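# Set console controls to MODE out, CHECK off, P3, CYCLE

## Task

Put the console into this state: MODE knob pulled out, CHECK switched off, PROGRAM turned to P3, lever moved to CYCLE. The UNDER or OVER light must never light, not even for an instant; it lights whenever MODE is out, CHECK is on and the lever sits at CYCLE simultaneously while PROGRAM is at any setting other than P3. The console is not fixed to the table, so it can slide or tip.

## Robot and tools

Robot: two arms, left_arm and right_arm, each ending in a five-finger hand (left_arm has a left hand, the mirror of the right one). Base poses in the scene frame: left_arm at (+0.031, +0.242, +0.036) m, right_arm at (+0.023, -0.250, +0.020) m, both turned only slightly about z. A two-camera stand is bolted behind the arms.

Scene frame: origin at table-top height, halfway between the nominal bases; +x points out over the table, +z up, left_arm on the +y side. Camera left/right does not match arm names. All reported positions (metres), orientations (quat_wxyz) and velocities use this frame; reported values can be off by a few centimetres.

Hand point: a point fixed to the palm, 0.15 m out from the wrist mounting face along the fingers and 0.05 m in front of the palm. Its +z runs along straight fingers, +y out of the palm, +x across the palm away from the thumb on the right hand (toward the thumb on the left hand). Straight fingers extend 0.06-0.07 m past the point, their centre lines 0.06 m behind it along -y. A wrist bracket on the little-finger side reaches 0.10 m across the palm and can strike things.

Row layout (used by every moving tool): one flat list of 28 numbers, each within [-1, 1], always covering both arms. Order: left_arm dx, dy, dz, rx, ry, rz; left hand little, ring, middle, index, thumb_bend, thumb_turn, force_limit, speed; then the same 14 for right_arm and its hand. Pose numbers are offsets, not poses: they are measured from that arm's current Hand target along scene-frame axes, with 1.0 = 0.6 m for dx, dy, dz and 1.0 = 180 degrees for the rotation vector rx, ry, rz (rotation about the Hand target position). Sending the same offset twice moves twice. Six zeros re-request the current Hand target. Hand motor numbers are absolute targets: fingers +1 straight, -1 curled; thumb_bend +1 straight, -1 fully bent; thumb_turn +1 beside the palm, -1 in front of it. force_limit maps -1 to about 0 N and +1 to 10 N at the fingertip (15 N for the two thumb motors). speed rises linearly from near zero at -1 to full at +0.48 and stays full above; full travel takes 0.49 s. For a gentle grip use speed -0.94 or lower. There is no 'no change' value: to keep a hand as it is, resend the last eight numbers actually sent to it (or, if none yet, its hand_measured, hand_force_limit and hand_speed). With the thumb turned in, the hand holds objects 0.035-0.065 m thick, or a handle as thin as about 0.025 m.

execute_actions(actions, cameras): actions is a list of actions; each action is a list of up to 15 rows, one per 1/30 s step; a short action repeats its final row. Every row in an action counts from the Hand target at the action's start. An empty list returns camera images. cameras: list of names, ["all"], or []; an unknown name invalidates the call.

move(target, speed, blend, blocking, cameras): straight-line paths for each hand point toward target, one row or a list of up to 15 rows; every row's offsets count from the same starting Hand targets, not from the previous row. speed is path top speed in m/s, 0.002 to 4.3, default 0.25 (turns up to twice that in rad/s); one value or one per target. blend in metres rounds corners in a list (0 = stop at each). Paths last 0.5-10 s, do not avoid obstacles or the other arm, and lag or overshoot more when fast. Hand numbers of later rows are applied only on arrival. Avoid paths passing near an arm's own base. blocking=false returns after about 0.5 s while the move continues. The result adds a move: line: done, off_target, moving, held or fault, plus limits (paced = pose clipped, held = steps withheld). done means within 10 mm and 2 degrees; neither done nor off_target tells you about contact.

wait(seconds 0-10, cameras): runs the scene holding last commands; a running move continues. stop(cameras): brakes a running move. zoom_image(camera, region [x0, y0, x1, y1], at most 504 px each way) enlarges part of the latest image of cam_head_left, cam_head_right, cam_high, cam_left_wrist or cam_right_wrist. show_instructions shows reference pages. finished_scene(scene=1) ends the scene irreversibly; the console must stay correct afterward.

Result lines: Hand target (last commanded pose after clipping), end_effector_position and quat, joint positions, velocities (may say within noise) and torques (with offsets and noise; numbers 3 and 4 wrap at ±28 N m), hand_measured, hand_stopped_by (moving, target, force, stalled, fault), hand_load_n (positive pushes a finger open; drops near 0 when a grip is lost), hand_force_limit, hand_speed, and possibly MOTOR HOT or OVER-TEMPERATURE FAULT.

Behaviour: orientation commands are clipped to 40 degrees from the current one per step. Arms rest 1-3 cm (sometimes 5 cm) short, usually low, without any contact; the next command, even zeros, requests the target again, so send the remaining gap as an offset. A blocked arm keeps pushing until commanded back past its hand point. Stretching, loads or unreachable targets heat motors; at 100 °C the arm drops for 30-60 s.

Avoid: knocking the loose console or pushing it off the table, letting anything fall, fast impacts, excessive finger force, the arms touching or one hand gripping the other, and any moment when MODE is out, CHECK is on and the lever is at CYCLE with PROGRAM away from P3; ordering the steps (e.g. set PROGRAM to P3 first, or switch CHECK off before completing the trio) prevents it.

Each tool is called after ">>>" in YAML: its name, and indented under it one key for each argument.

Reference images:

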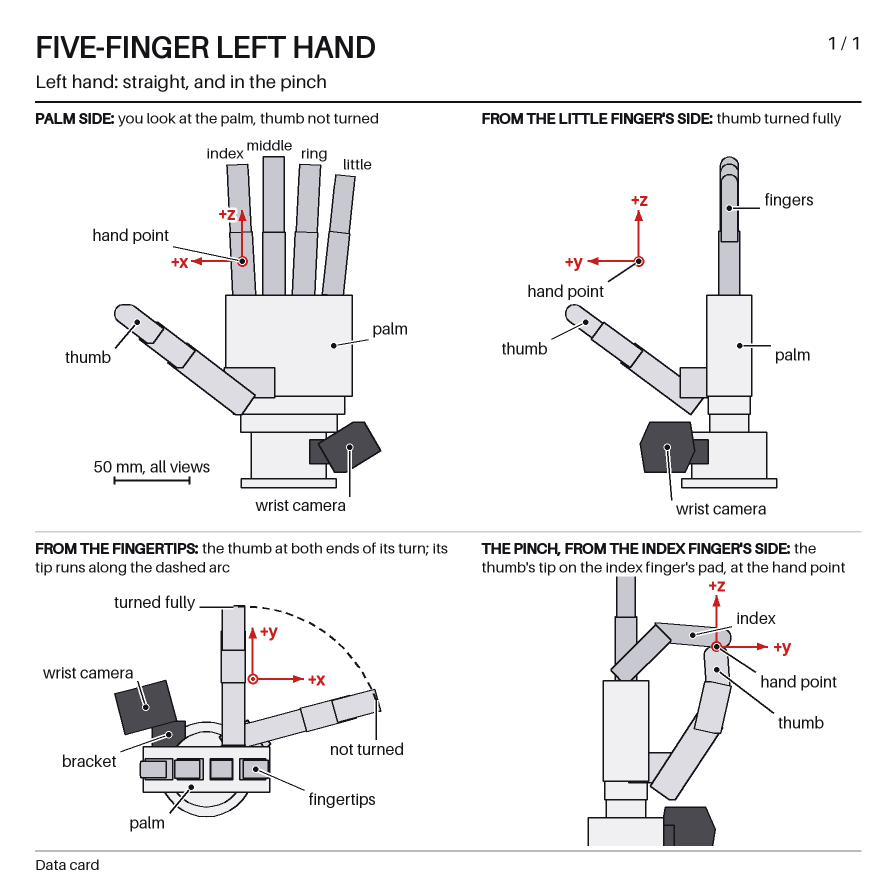

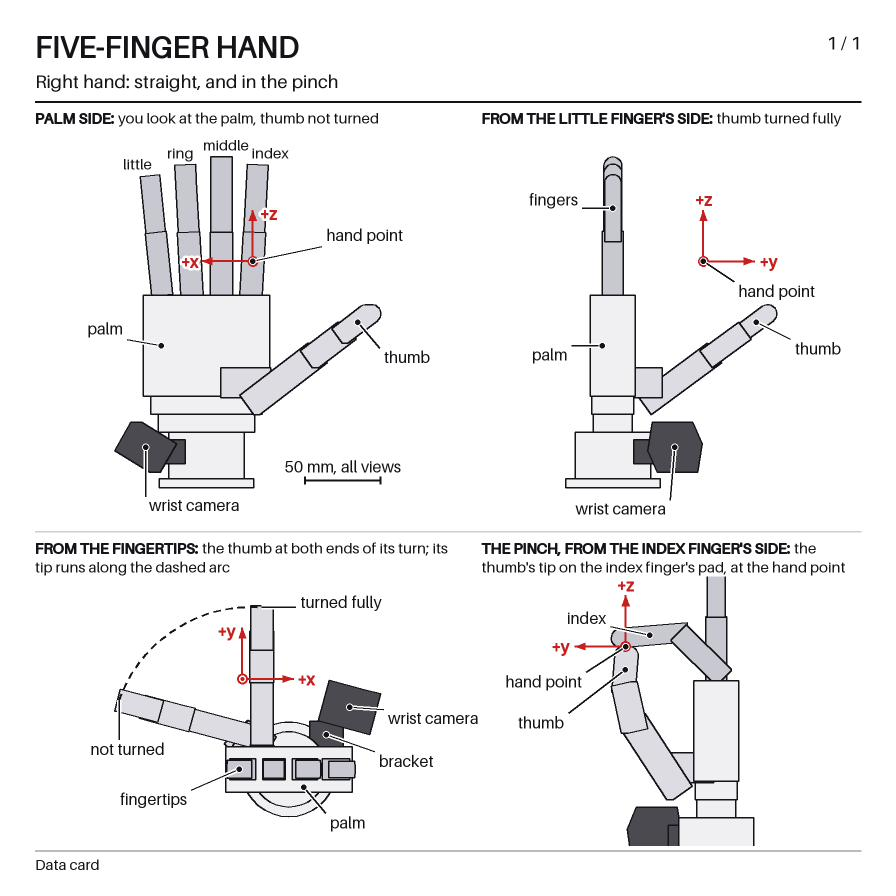

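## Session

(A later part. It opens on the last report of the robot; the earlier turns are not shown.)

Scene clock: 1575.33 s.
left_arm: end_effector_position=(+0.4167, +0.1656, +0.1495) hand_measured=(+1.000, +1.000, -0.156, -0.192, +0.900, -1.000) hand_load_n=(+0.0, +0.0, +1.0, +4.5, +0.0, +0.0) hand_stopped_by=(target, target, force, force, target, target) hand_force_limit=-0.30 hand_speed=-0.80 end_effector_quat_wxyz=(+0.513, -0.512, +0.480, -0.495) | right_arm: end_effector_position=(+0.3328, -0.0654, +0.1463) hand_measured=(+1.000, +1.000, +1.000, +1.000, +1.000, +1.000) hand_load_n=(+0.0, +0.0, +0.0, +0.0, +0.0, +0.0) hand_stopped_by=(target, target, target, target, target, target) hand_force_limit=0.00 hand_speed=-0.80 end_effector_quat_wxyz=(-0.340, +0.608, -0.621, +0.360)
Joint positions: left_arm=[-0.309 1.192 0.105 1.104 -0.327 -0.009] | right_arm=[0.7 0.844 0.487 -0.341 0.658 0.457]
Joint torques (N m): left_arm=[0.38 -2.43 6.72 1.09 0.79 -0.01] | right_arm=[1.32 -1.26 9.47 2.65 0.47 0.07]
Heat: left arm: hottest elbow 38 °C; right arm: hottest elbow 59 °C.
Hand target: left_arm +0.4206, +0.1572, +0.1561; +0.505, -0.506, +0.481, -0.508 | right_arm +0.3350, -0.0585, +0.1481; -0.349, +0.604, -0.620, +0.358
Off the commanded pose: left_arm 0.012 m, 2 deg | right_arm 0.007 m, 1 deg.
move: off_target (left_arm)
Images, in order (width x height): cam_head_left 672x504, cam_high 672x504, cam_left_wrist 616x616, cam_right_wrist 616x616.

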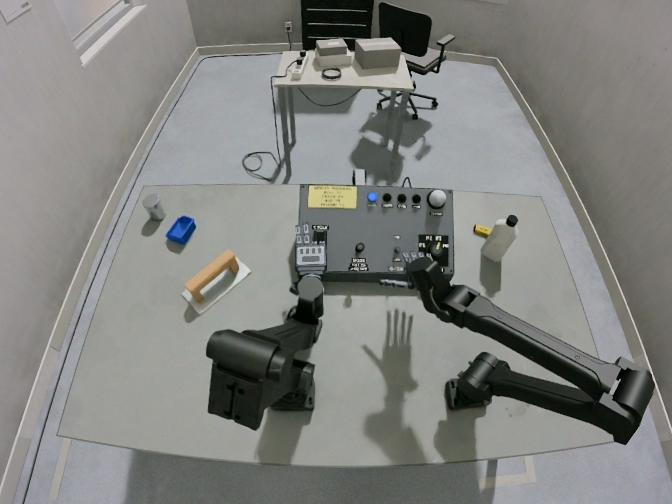

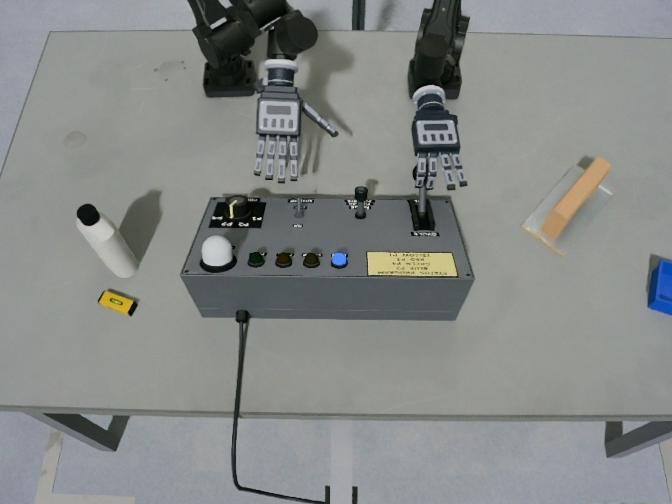

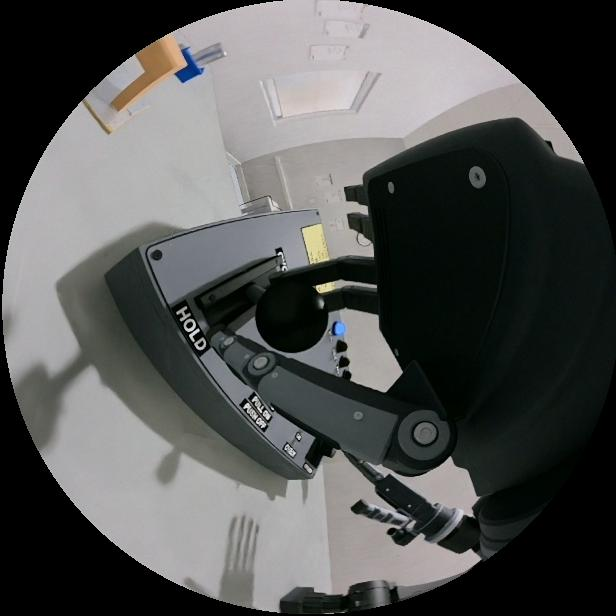

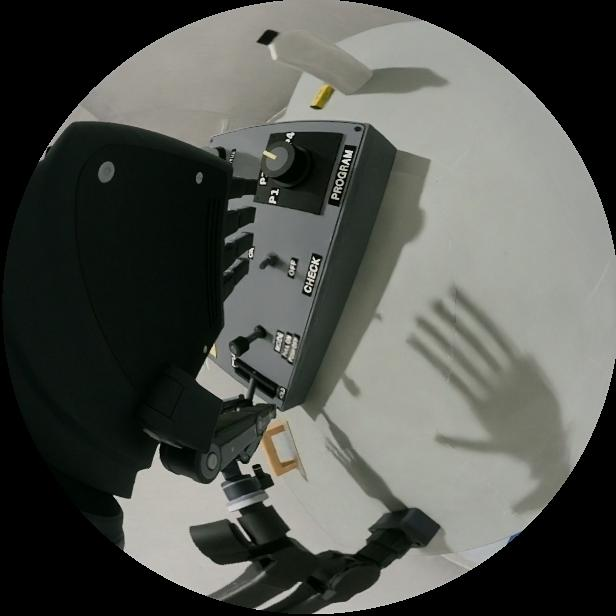

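>>> move:
  target: [0, 0, 0, 0, 0, 0, 1, 1, -0.4, -0.4, 0.9, -1, -0.3, -0.8, -0.005, 0.012, -0.065, 0, 0, 0, 1, 1, 1, 1, 1, 1, 0, -0.8]
  speed: 0.06
  cameras: ["cam_head_left", "cam_high", "cam_left_wrist", "cam_right_wrist"]

>>> zoom_image:
  camera: "cam_left_wrist"
  region: [220, 400, 400, 560]

>>> zoom_image:
  camera: "cam_high"
  region: [240, 120, 360, 240]

>>> zoom_image:
  camera: "cam_right_wrist"
  region: [200, 180, 340, 320]

>>> zoom_image:
  camera: "cam_head_left"
  region: [340, 180, 460, 300]

Scene clock: 1599.60 s.
left_arm: end_effector_position=(+0.4167, +0.1656, +0.1495) hand_measured=(+1.000, +1.000, -0.156, -0.192, +0.900, -1.000) hand_load_n=(+0.0, +0.0, +1.5, +4.5, +0.0, +0.0) hand_stopped_by=(target, target, force, force, target, target) hand_force_limit=-0.30 hand_speed=-0.80 end_effector_quat_wxyz=(+0.513, -0.512, +0.480, -0.495) | right_arm: end_effector_position=(+0.3306, -0.0582, +0.1079) hand_measured=(+1.000, +1.000, +1.000, +1.000, +1.000, +1.000) hand_load_n=(+0.0, +0.0, -0.5, -0.5, +0.0, +0.0) hand_stopped_by=(target, target, target, target, target, target) hand_force_limit=0.00 hand_speed=-0.80 end_effector_quat_wxyz=(-0.341, +0.608, -0.620, +0.360)
Joint positions: left_arm=[-0.309 1.192 0.105 1.104 -0.327 -0.009] | right_arm=[0.729 0.931 0.418 -0.2 0.681 0.48]
Joint torques (N m): left_arm=[-0.38 -2.55 6.6 1.16 0.84 -0.03] | right_arm=[1.38 -1.73 8.8 2.54 0.5 0.06]
Heat: left arm: hottest elbow 39 °C; right arm: hottest elbow 55 °C.
Hand target: left_arm +0.4206, +0.1572, +0.1561; +0.505, -0.506, +0.481, -0.508 | right_arm +0.3320, -0.0514, +0.1090; -0.349, +0.604, -0.620, +0.358
Off the commanded pose: left_arm 0.011 m, 2 deg | right_arm 0.007 m, 1 deg.
move: off_target (left_arm)
Images, in order (width x height): cam_head_left 672x504, cam_high 672x504, cam_left_wrist 616x616, cam_right_wrist 616x616.

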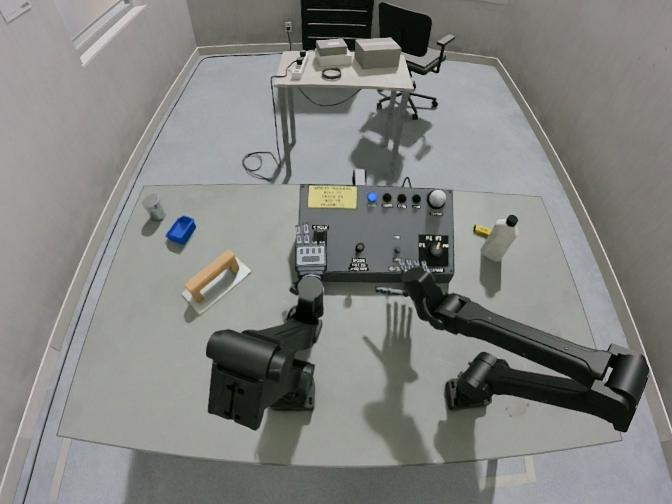

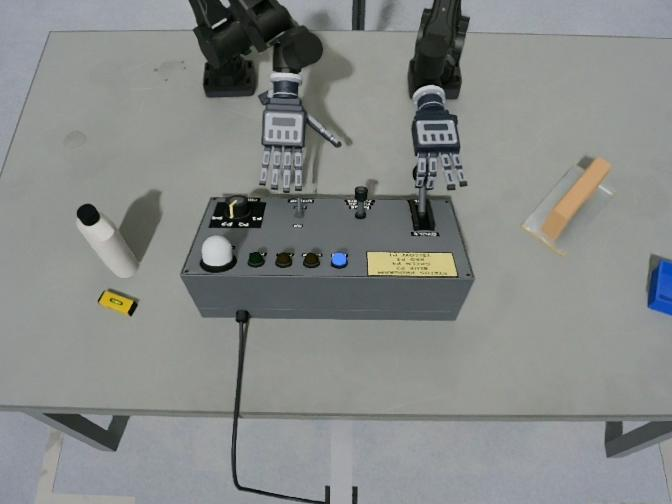

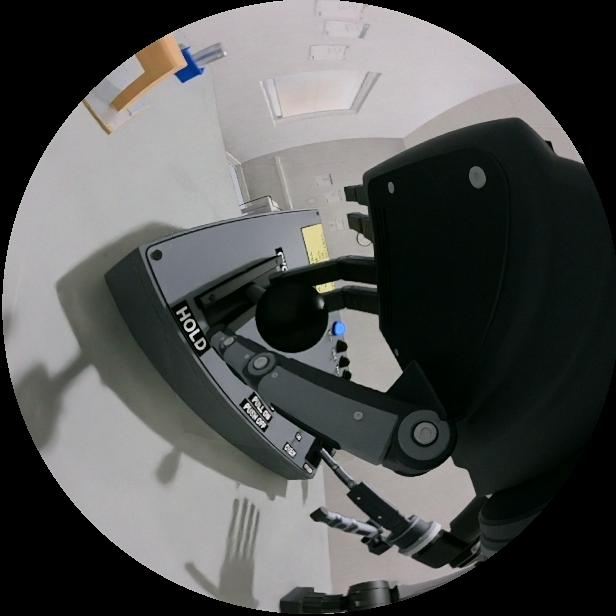

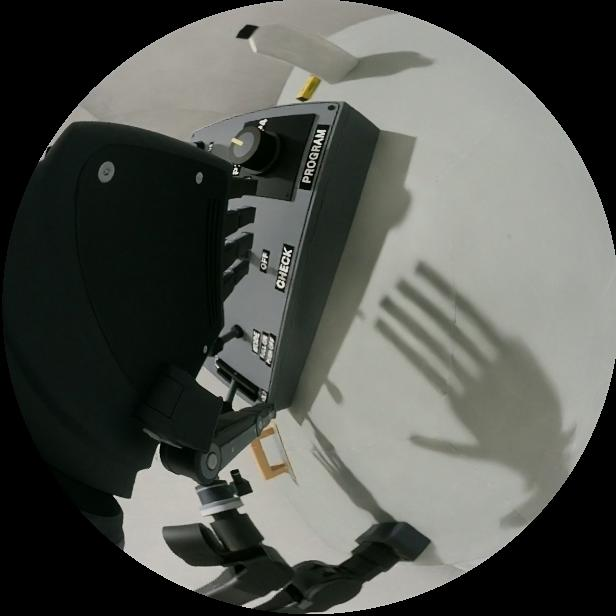

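Scaled by 2.800 from the camera's 616x616 image, which has a finer 880x880 frame.

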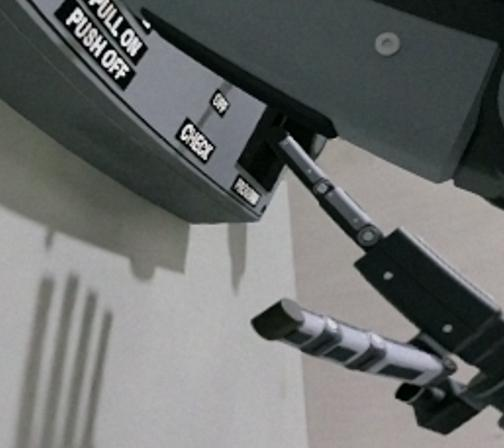

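Scaled by 4.200.

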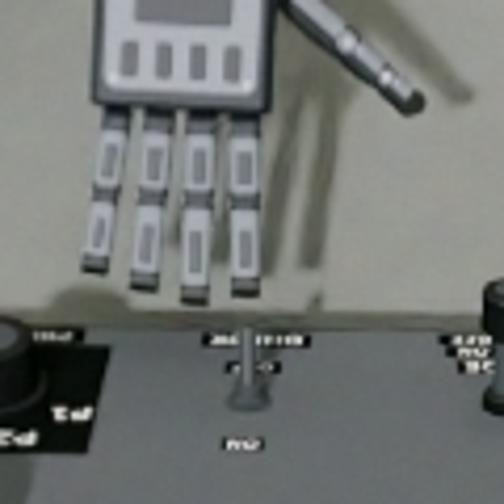

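Scaled by 3.600 from the camera's 616x616 image, which has a finer 880x880 frame.

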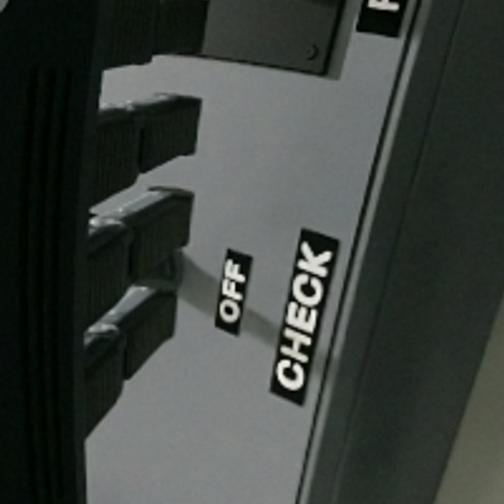

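Scaled by 4.200.

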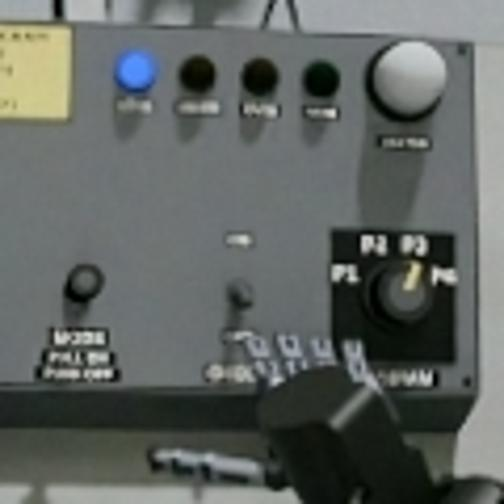

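>>> move:
  target:
    - [0, 0, 0, 0, 0, 0, 1, 1, -0.4, -0.4, 0.9, -1, -0.3, -0.8, 0.0, 0.001, -0.018, 0, 0, 0, 1, 1, 1, 1, 1, 1, 0, -0.8]
    - [0, 0, 0, 0, 0, 0, 1, 1, -0.4, -0.4, 0.9, -1, -0.3, -0.8, 0.045, 0.001, -0.012, 0, 0, 0, 1, 1, 1, 1, 1, 1, 0, -0.8]
  speed: 0.05
  cameras: ["cam_head_left", "cam_high", "cam_left_wrist", "cam_right_wrist"]

>>> zoom_image:
  camera: "cam_left_wrist"
  region: [220, 400, 400, 560]

>>> zoom_image:
  camera: "cam_high"
  region: [240, 120, 360, 240]

>>> zoom_image:
  camera: "cam_right_wrist"
  region: [200, 180, 340, 320]

>>> zoom_image:
  camera: "cam_head_left"
  region: [340, 180, 460, 300]

Scene clock: 1612.00 s.
left_arm: end_effector_position=(+0.4167, +0.1656, +0.1495) hand_measured=(+1.000, +1.000, -0.156, -0.192, +0.900, -1.000) hand_load_n=(+0.0, +0.0, +1.5, +4.0, +0.0, +0.0) hand_stopped_by=(target, target, force, force, target, target) hand_force_limit=-0.30 hand_speed=-0.80 end_effector_quat_wxyz=(+0.513, -0.512, +0.480, -0.495) | right_arm: end_effector_position=(+0.3411, -0.0608, +0.0843) hand_measured=(+1.000, +1.000, +1.000, +1.000, +1.000, +1.000) hand_load_n=(+0.0, +0.0, +0.0, -0.5, +0.0, -0.5) hand_stopped_by=(target, target, target, target, target, target) hand_force_limit=0.00 hand_speed=-0.80 end_effector_quat_wxyz=(-0.332, +0.616, -0.620, +0.355)
Joint positions: left_arm=[-0.309 1.192 0.105 1.104 -0.327 -0.009] | right_arm=[0.683 1.017 0.4 -0.097 0.634 0.444]
Joint torques (N m): left_arm=[-0.21 -3.02 6.68 1.2 0.82 0.02] | right_arm=[-0.62 -2.02 11.44 2.66 0.22 -0.16]
Heat: left arm: hottest elbow 39 °C; right arm: hottest elbow 55 °C.
Hand target: left_arm +0.4206, +0.1572, +0.1561; +0.505, -0.506, +0.481, -0.508 | right_arm +0.3591, -0.0508, +0.1020; -0.349, +0.604, -0.620, +0.358
Off the commanded pose: left_arm 0.011 m, 2 deg | right_arm 0.027 m, 2 deg.
move: off_target (left_arm, right_arm)
Images, in order (width x height): cam_head_left 672x504, cam_high 672x504, cam_left_wrist 616x616, cam_right_wrist 616x616.

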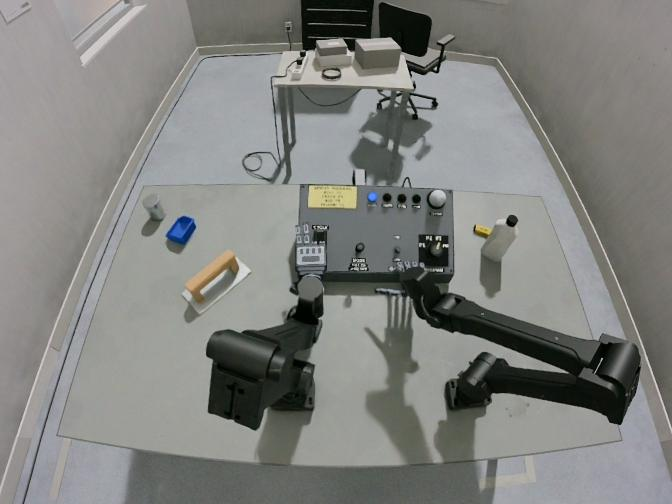

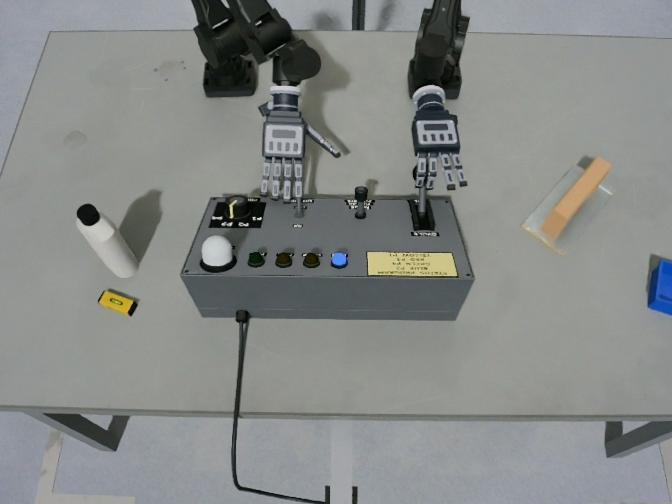

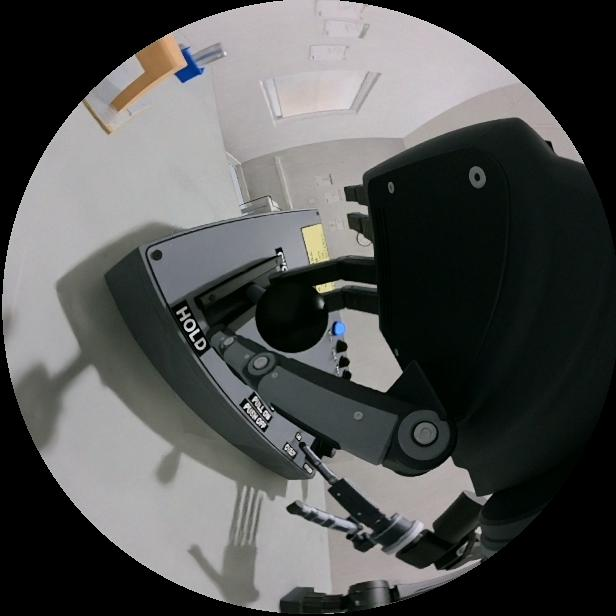

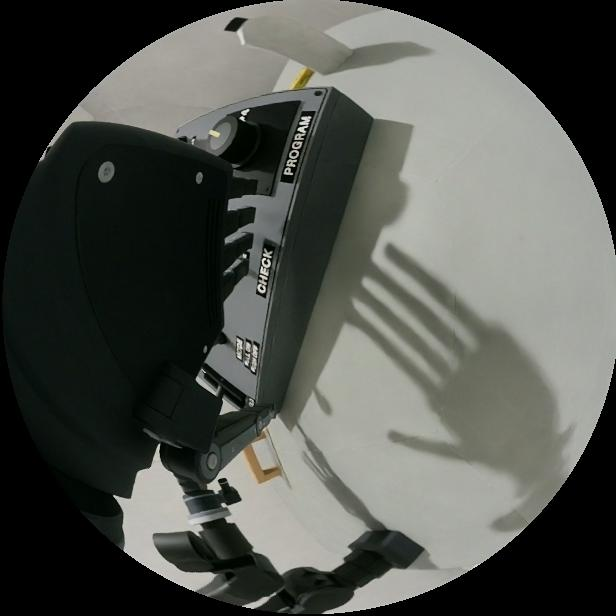

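Scaled by 2.800 from the camera's 616x616 image, which has a finer 880x880 frame.

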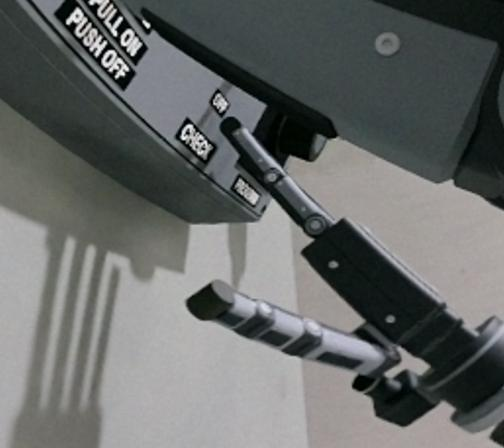

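Scaled by 4.200.

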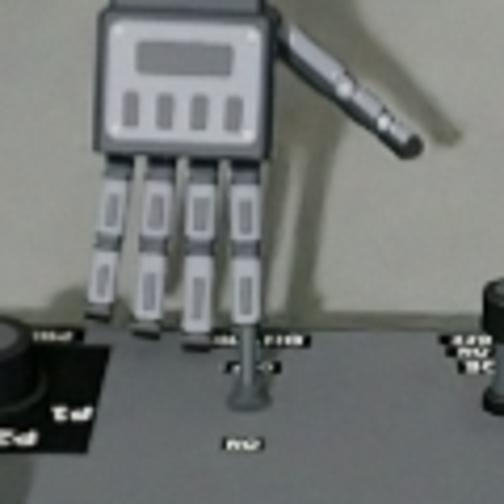

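Scaled by 3.600 from the camera's 616x616 image, which has a finer 880x880 frame.

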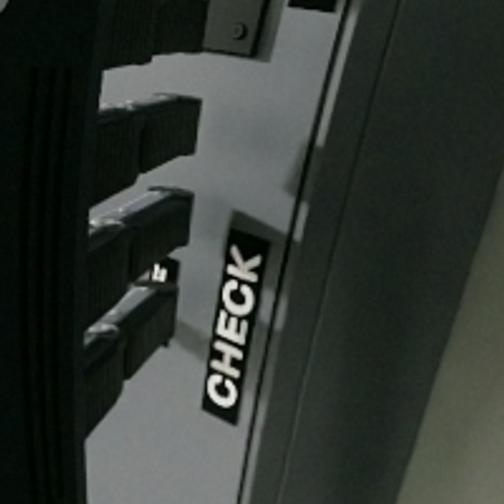

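Scaled by 4.200.

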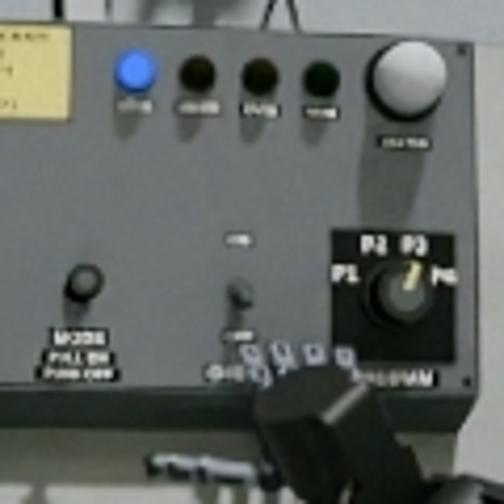

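>>> move:
  target: [0, 0, 0, 0, 0, 0, 1, 1, -0.4, -0.4, 0.9, -1, -0.3, -0.8, 0.025, 0.0, 0.018, 0, 0, 0, 1, 1, 1, 1, 1, 1, 0, -0.8]
  speed: 0.05
  cameras: ["cam_head_left", "cam_high", "cam_left_wrist", "cam_right_wrist"]

>>> zoom_image:
  camera: "cam_left_wrist"
  region: [220, 400, 400, 560]

>>> zoom_image:
  camera: "cam_high"
  region: [240, 120, 360, 240]

>>> zoom_image:
  camera: "cam_right_wrist"
  region: [200, 180, 340, 320]

>>> zoom_image:
  camera: "cam_head_left"
  region: [340, 180, 460, 300]

Scene clock: 1622.20 s.
left_arm: end_effector_position=(+0.4167, +0.1656, +0.1495) hand_measured=(+1.000, +1.000, -0.156, -0.192, +0.900, -1.000) hand_load_n=(+0.0, +0.0, +1.0, +4.5, +0.0, +0.0) hand_stopped_by=(target, target, force, force, target, target) hand_force_limit=-0.30 hand_speed=-0.80 end_effector_quat_wxyz=(+0.513, -0.512, +0.480, -0.495) | right_arm: end_effector_position=(+0.3546, -0.0608, +0.0927) hand_measured=(+1.000, +1.000, +1.000, +1.000, +1.000, +1.000) hand_load_n=(+0.0, +0.0, +0.0, +0.0, +0.0, +0.0) hand_stopped_by=(target, target, target, target, target, target) hand_force_limit=0.00 hand_speed=-0.80 end_effector_quat_wxyz=(-0.332, +0.616, -0.621, +0.354)
Joint positions: left_arm=[-0.309 1.192 0.105 1.104 -0.327 -0.009] | right_arm=[0.647 1.032 0.432 -0.097 0.605 0.416]
Joint torques (N m): left_arm=[0.32 -2.55 6.64 1.06 0.85 -0.05] | right_arm=[-0.5 -2.49 12 2.3 0.18 -0.14]
Heat: left arm: hottest elbow 39 °C; right arm: hottest elbow 55 °C.
Hand target: left_arm +0.4206, +0.1572, +0.1561; +0.505, -0.506, +0.481, -0.508 | right_arm +0.3740, -0.0507, +0.1127; -0.349, +0.604, -0.620, +0.358
Off the commanded pose: left_arm 0.011 m, 2 deg | right_arm 0.030 m, 2 deg.
move: off_target (left_arm, right_arm)
Images, in order (width x height): cam_head_left 672x504, cam_high 672x504, cam_left_wrist 616x616, cam_right_wrist 616x616.

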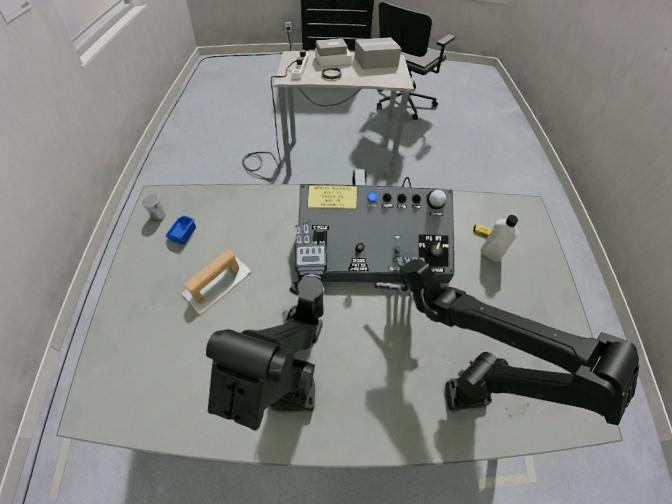

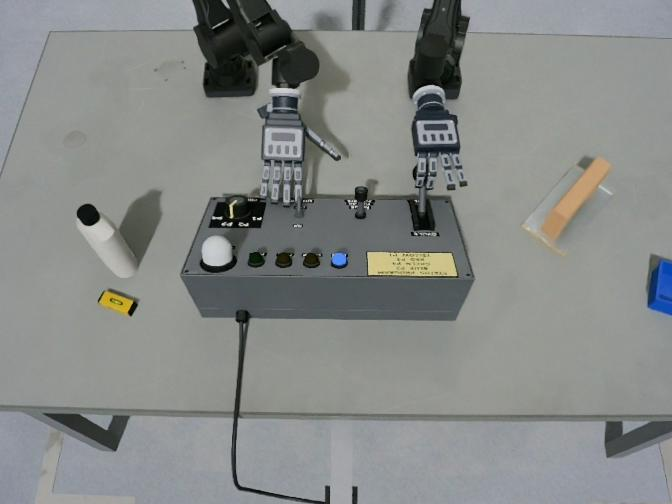

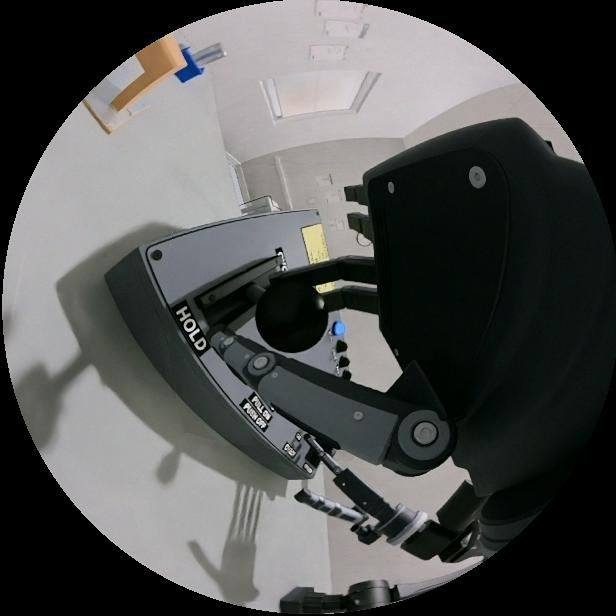

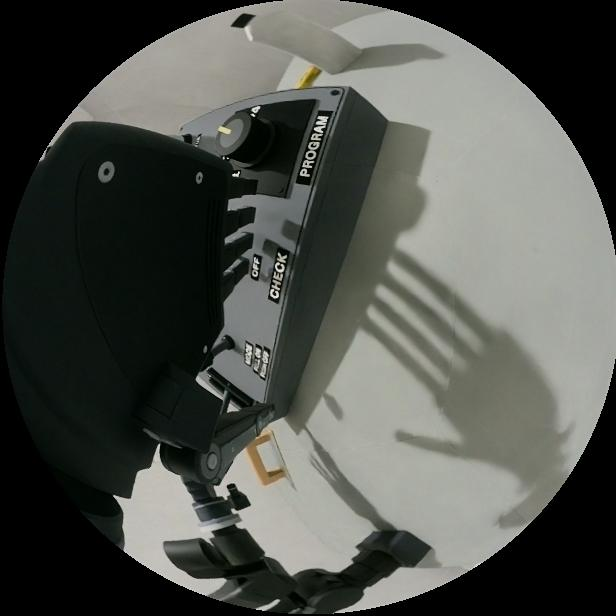

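Scaled by 2.800 from the camera's 616x616 image, which has a finer 880x880 frame.

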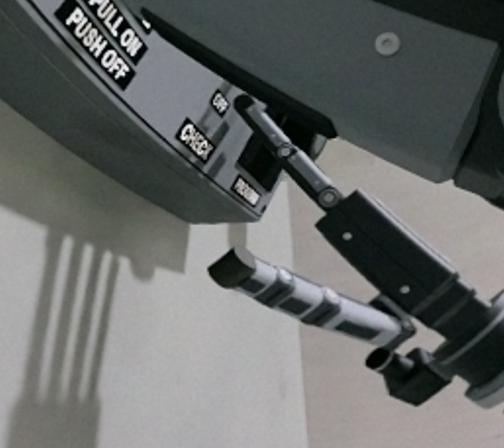

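Scaled by 4.200.

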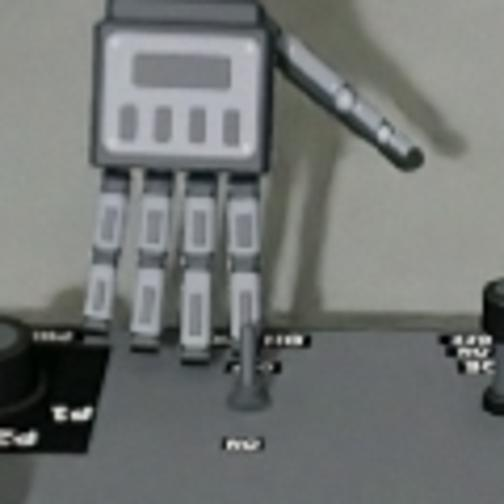

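Scaled by 3.600 from the camera's 616x616 image, which has a finer 880x880 frame.

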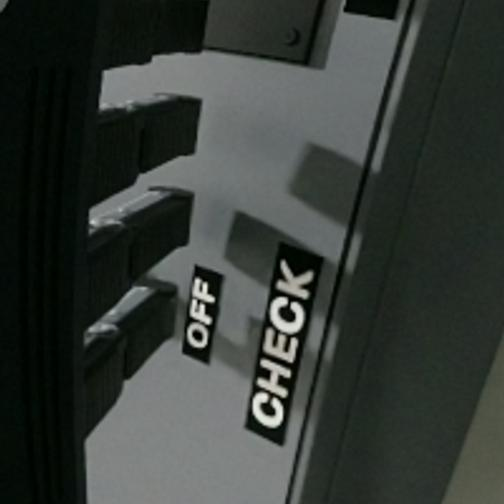

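Scaled by 4.200.

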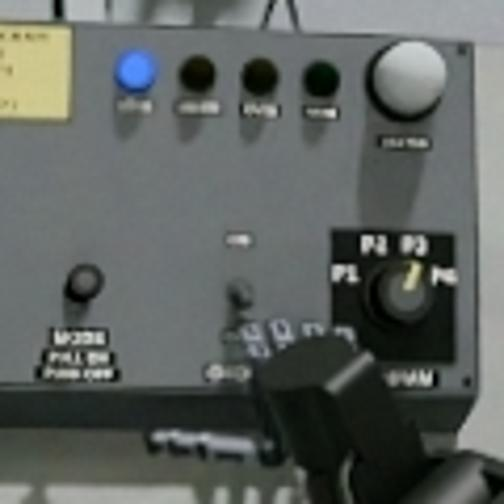

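>>> move:
  target: [0, 0, 0, 0, 0, 0, 1, 1, -0.4, -0.4, 0.9, -1, -0.3, -0.8, 0.022, 0.0, 0.01, 0, 0, 0, 1, 1, 1, 1, 1, 1, 0, -0.8]
  speed: 0.05
  cameras: ["cam_head_left", "cam_high", "cam_left_wrist", "cam_right_wrist"]

>>> zoom_image:
  camera: "cam_left_wrist"
  region: [220, 400, 400, 560]

>>> zoom_image:
  camera: "cam_high"
  region: [240, 120, 360, 240]

>>> zoom_image:
  camera: "cam_head_left"
  region: [340, 180, 460, 300]

Scene clock: 1628.80 s.
left_arm: end_effector_position=(+0.4167, +0.1656, +0.1495) hand_measured=(+1.000, +1.000, -0.156, -0.192, +0.900, -1.000) hand_load_n=(+0.0, +0.0, +1.5, +4.5, +0.0, +0.0) hand_stopped_by=(target, target, force, force, target, target) hand_force_limit=-0.30 hand_speed=-0.80 end_effector_quat_wxyz=(+0.513, -0.512, +0.480, -0.495) | right_arm: end_effector_position=(+0.3664, -0.0610, +0.0976) hand_measured=(+1.000, +1.000, +1.000, +1.000, +1.000, +1.000) hand_load_n=(+0.0, +0.0, +0.0, +0.0, +0.0, +0.0) hand_stopped_by=(target, target, target, target, target, target) hand_force_limit=0.00 hand_speed=-0.80 end_effector_quat_wxyz=(-0.330, +0.617, -0.621, +0.354)
Joint positions: left_arm=[-0.309 1.192 0.105 1.104 -0.327 -0.009] | right_arm=[0.617 1.054 0.461 -0.097 0.581 0.395]
Joint torques (N m): left_arm=[0.91 -2.61 6.48 1.18 0.9 -0.03] | right_arm=[-0.32 -2.73 12.22 2.41 0.2 -0.14]
Heat: left arm: hottest elbow 39 °C; right arm: hottest elbow 54 °C.
Hand target: left_arm +0.4206, +0.1572, +0.1561; +0.505, -0.506, +0.481, -0.508 | right_arm +0.3873, -0.0507, +0.1188; -0.349, +0.604, -0.620, +0.358
Off the commanded pose: left_arm 0.011 m, 2 deg | right_arm 0.031 m, 3 deg.
move: off_target (left_arm, right_arm)
Images, in order (width x height): cam_head_left 672x504, cam_high 672x504, cam_left_wrist 616x616, cam_right_wrist 616x616.

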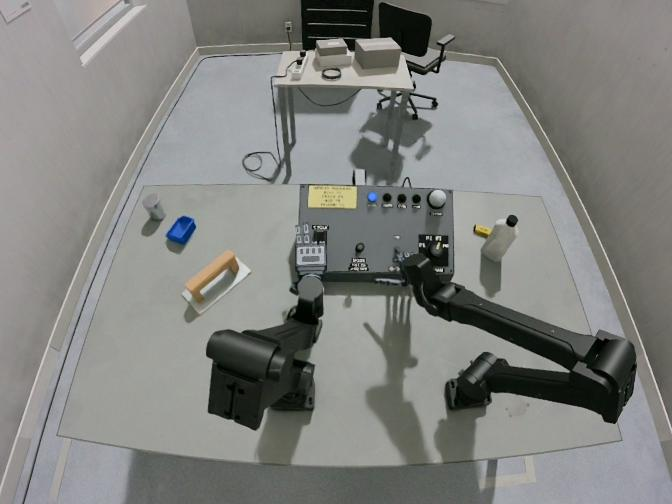

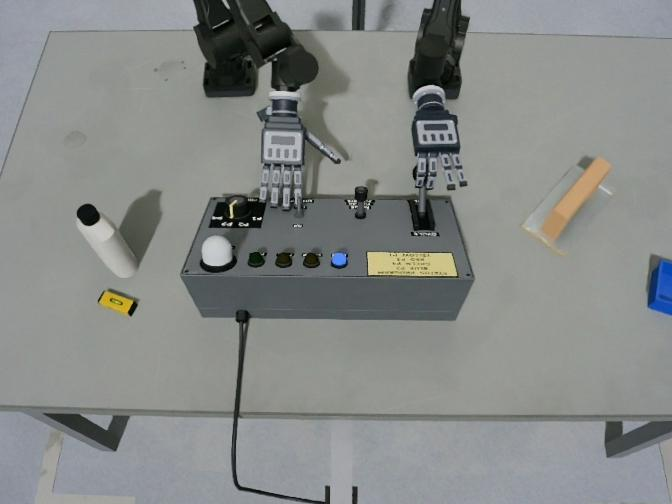

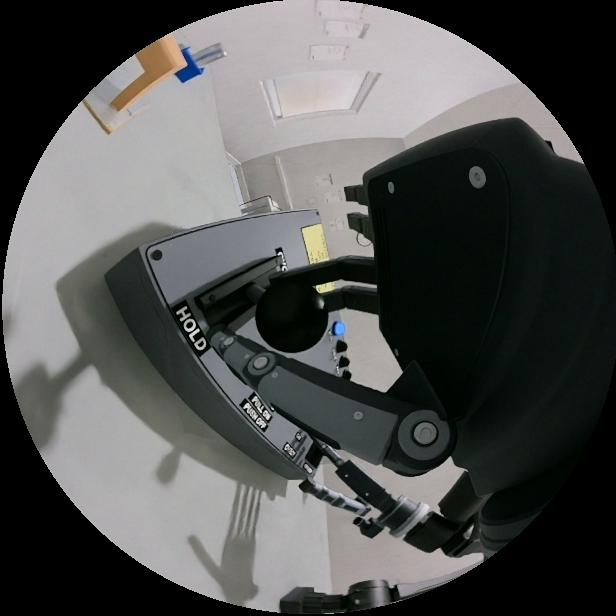

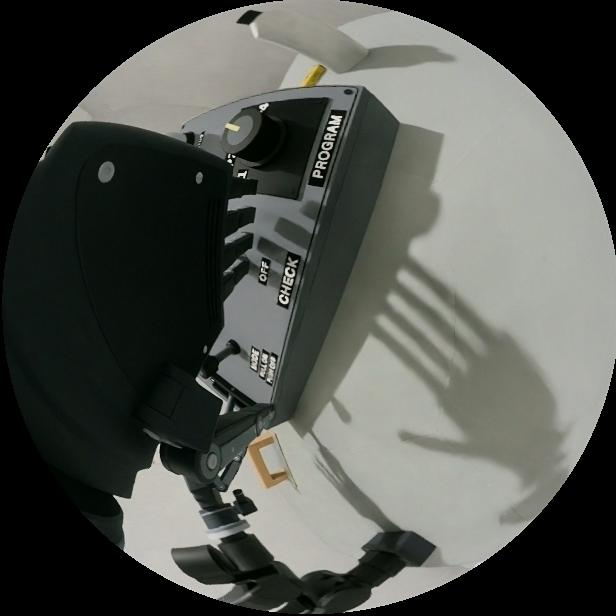

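Scaled by 2.800 from the camera's 616x616 image, which has a finer 880x880 frame.

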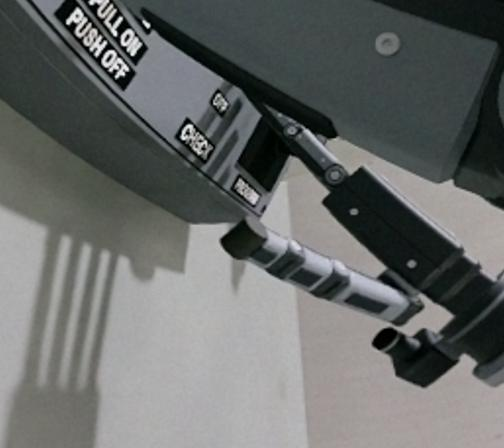

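Scaled by 4.200.

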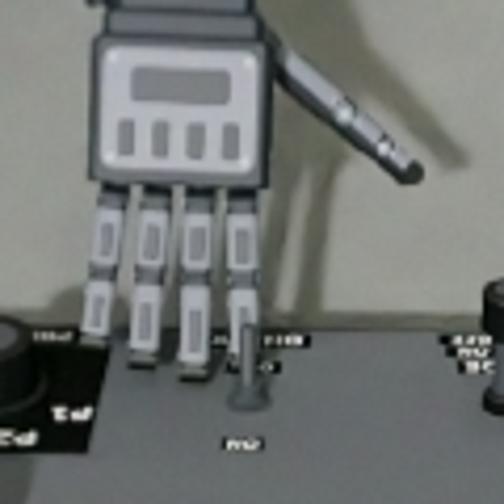

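Scaled by 4.200.

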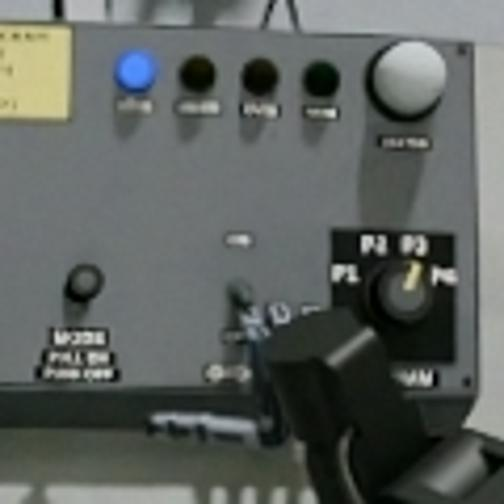

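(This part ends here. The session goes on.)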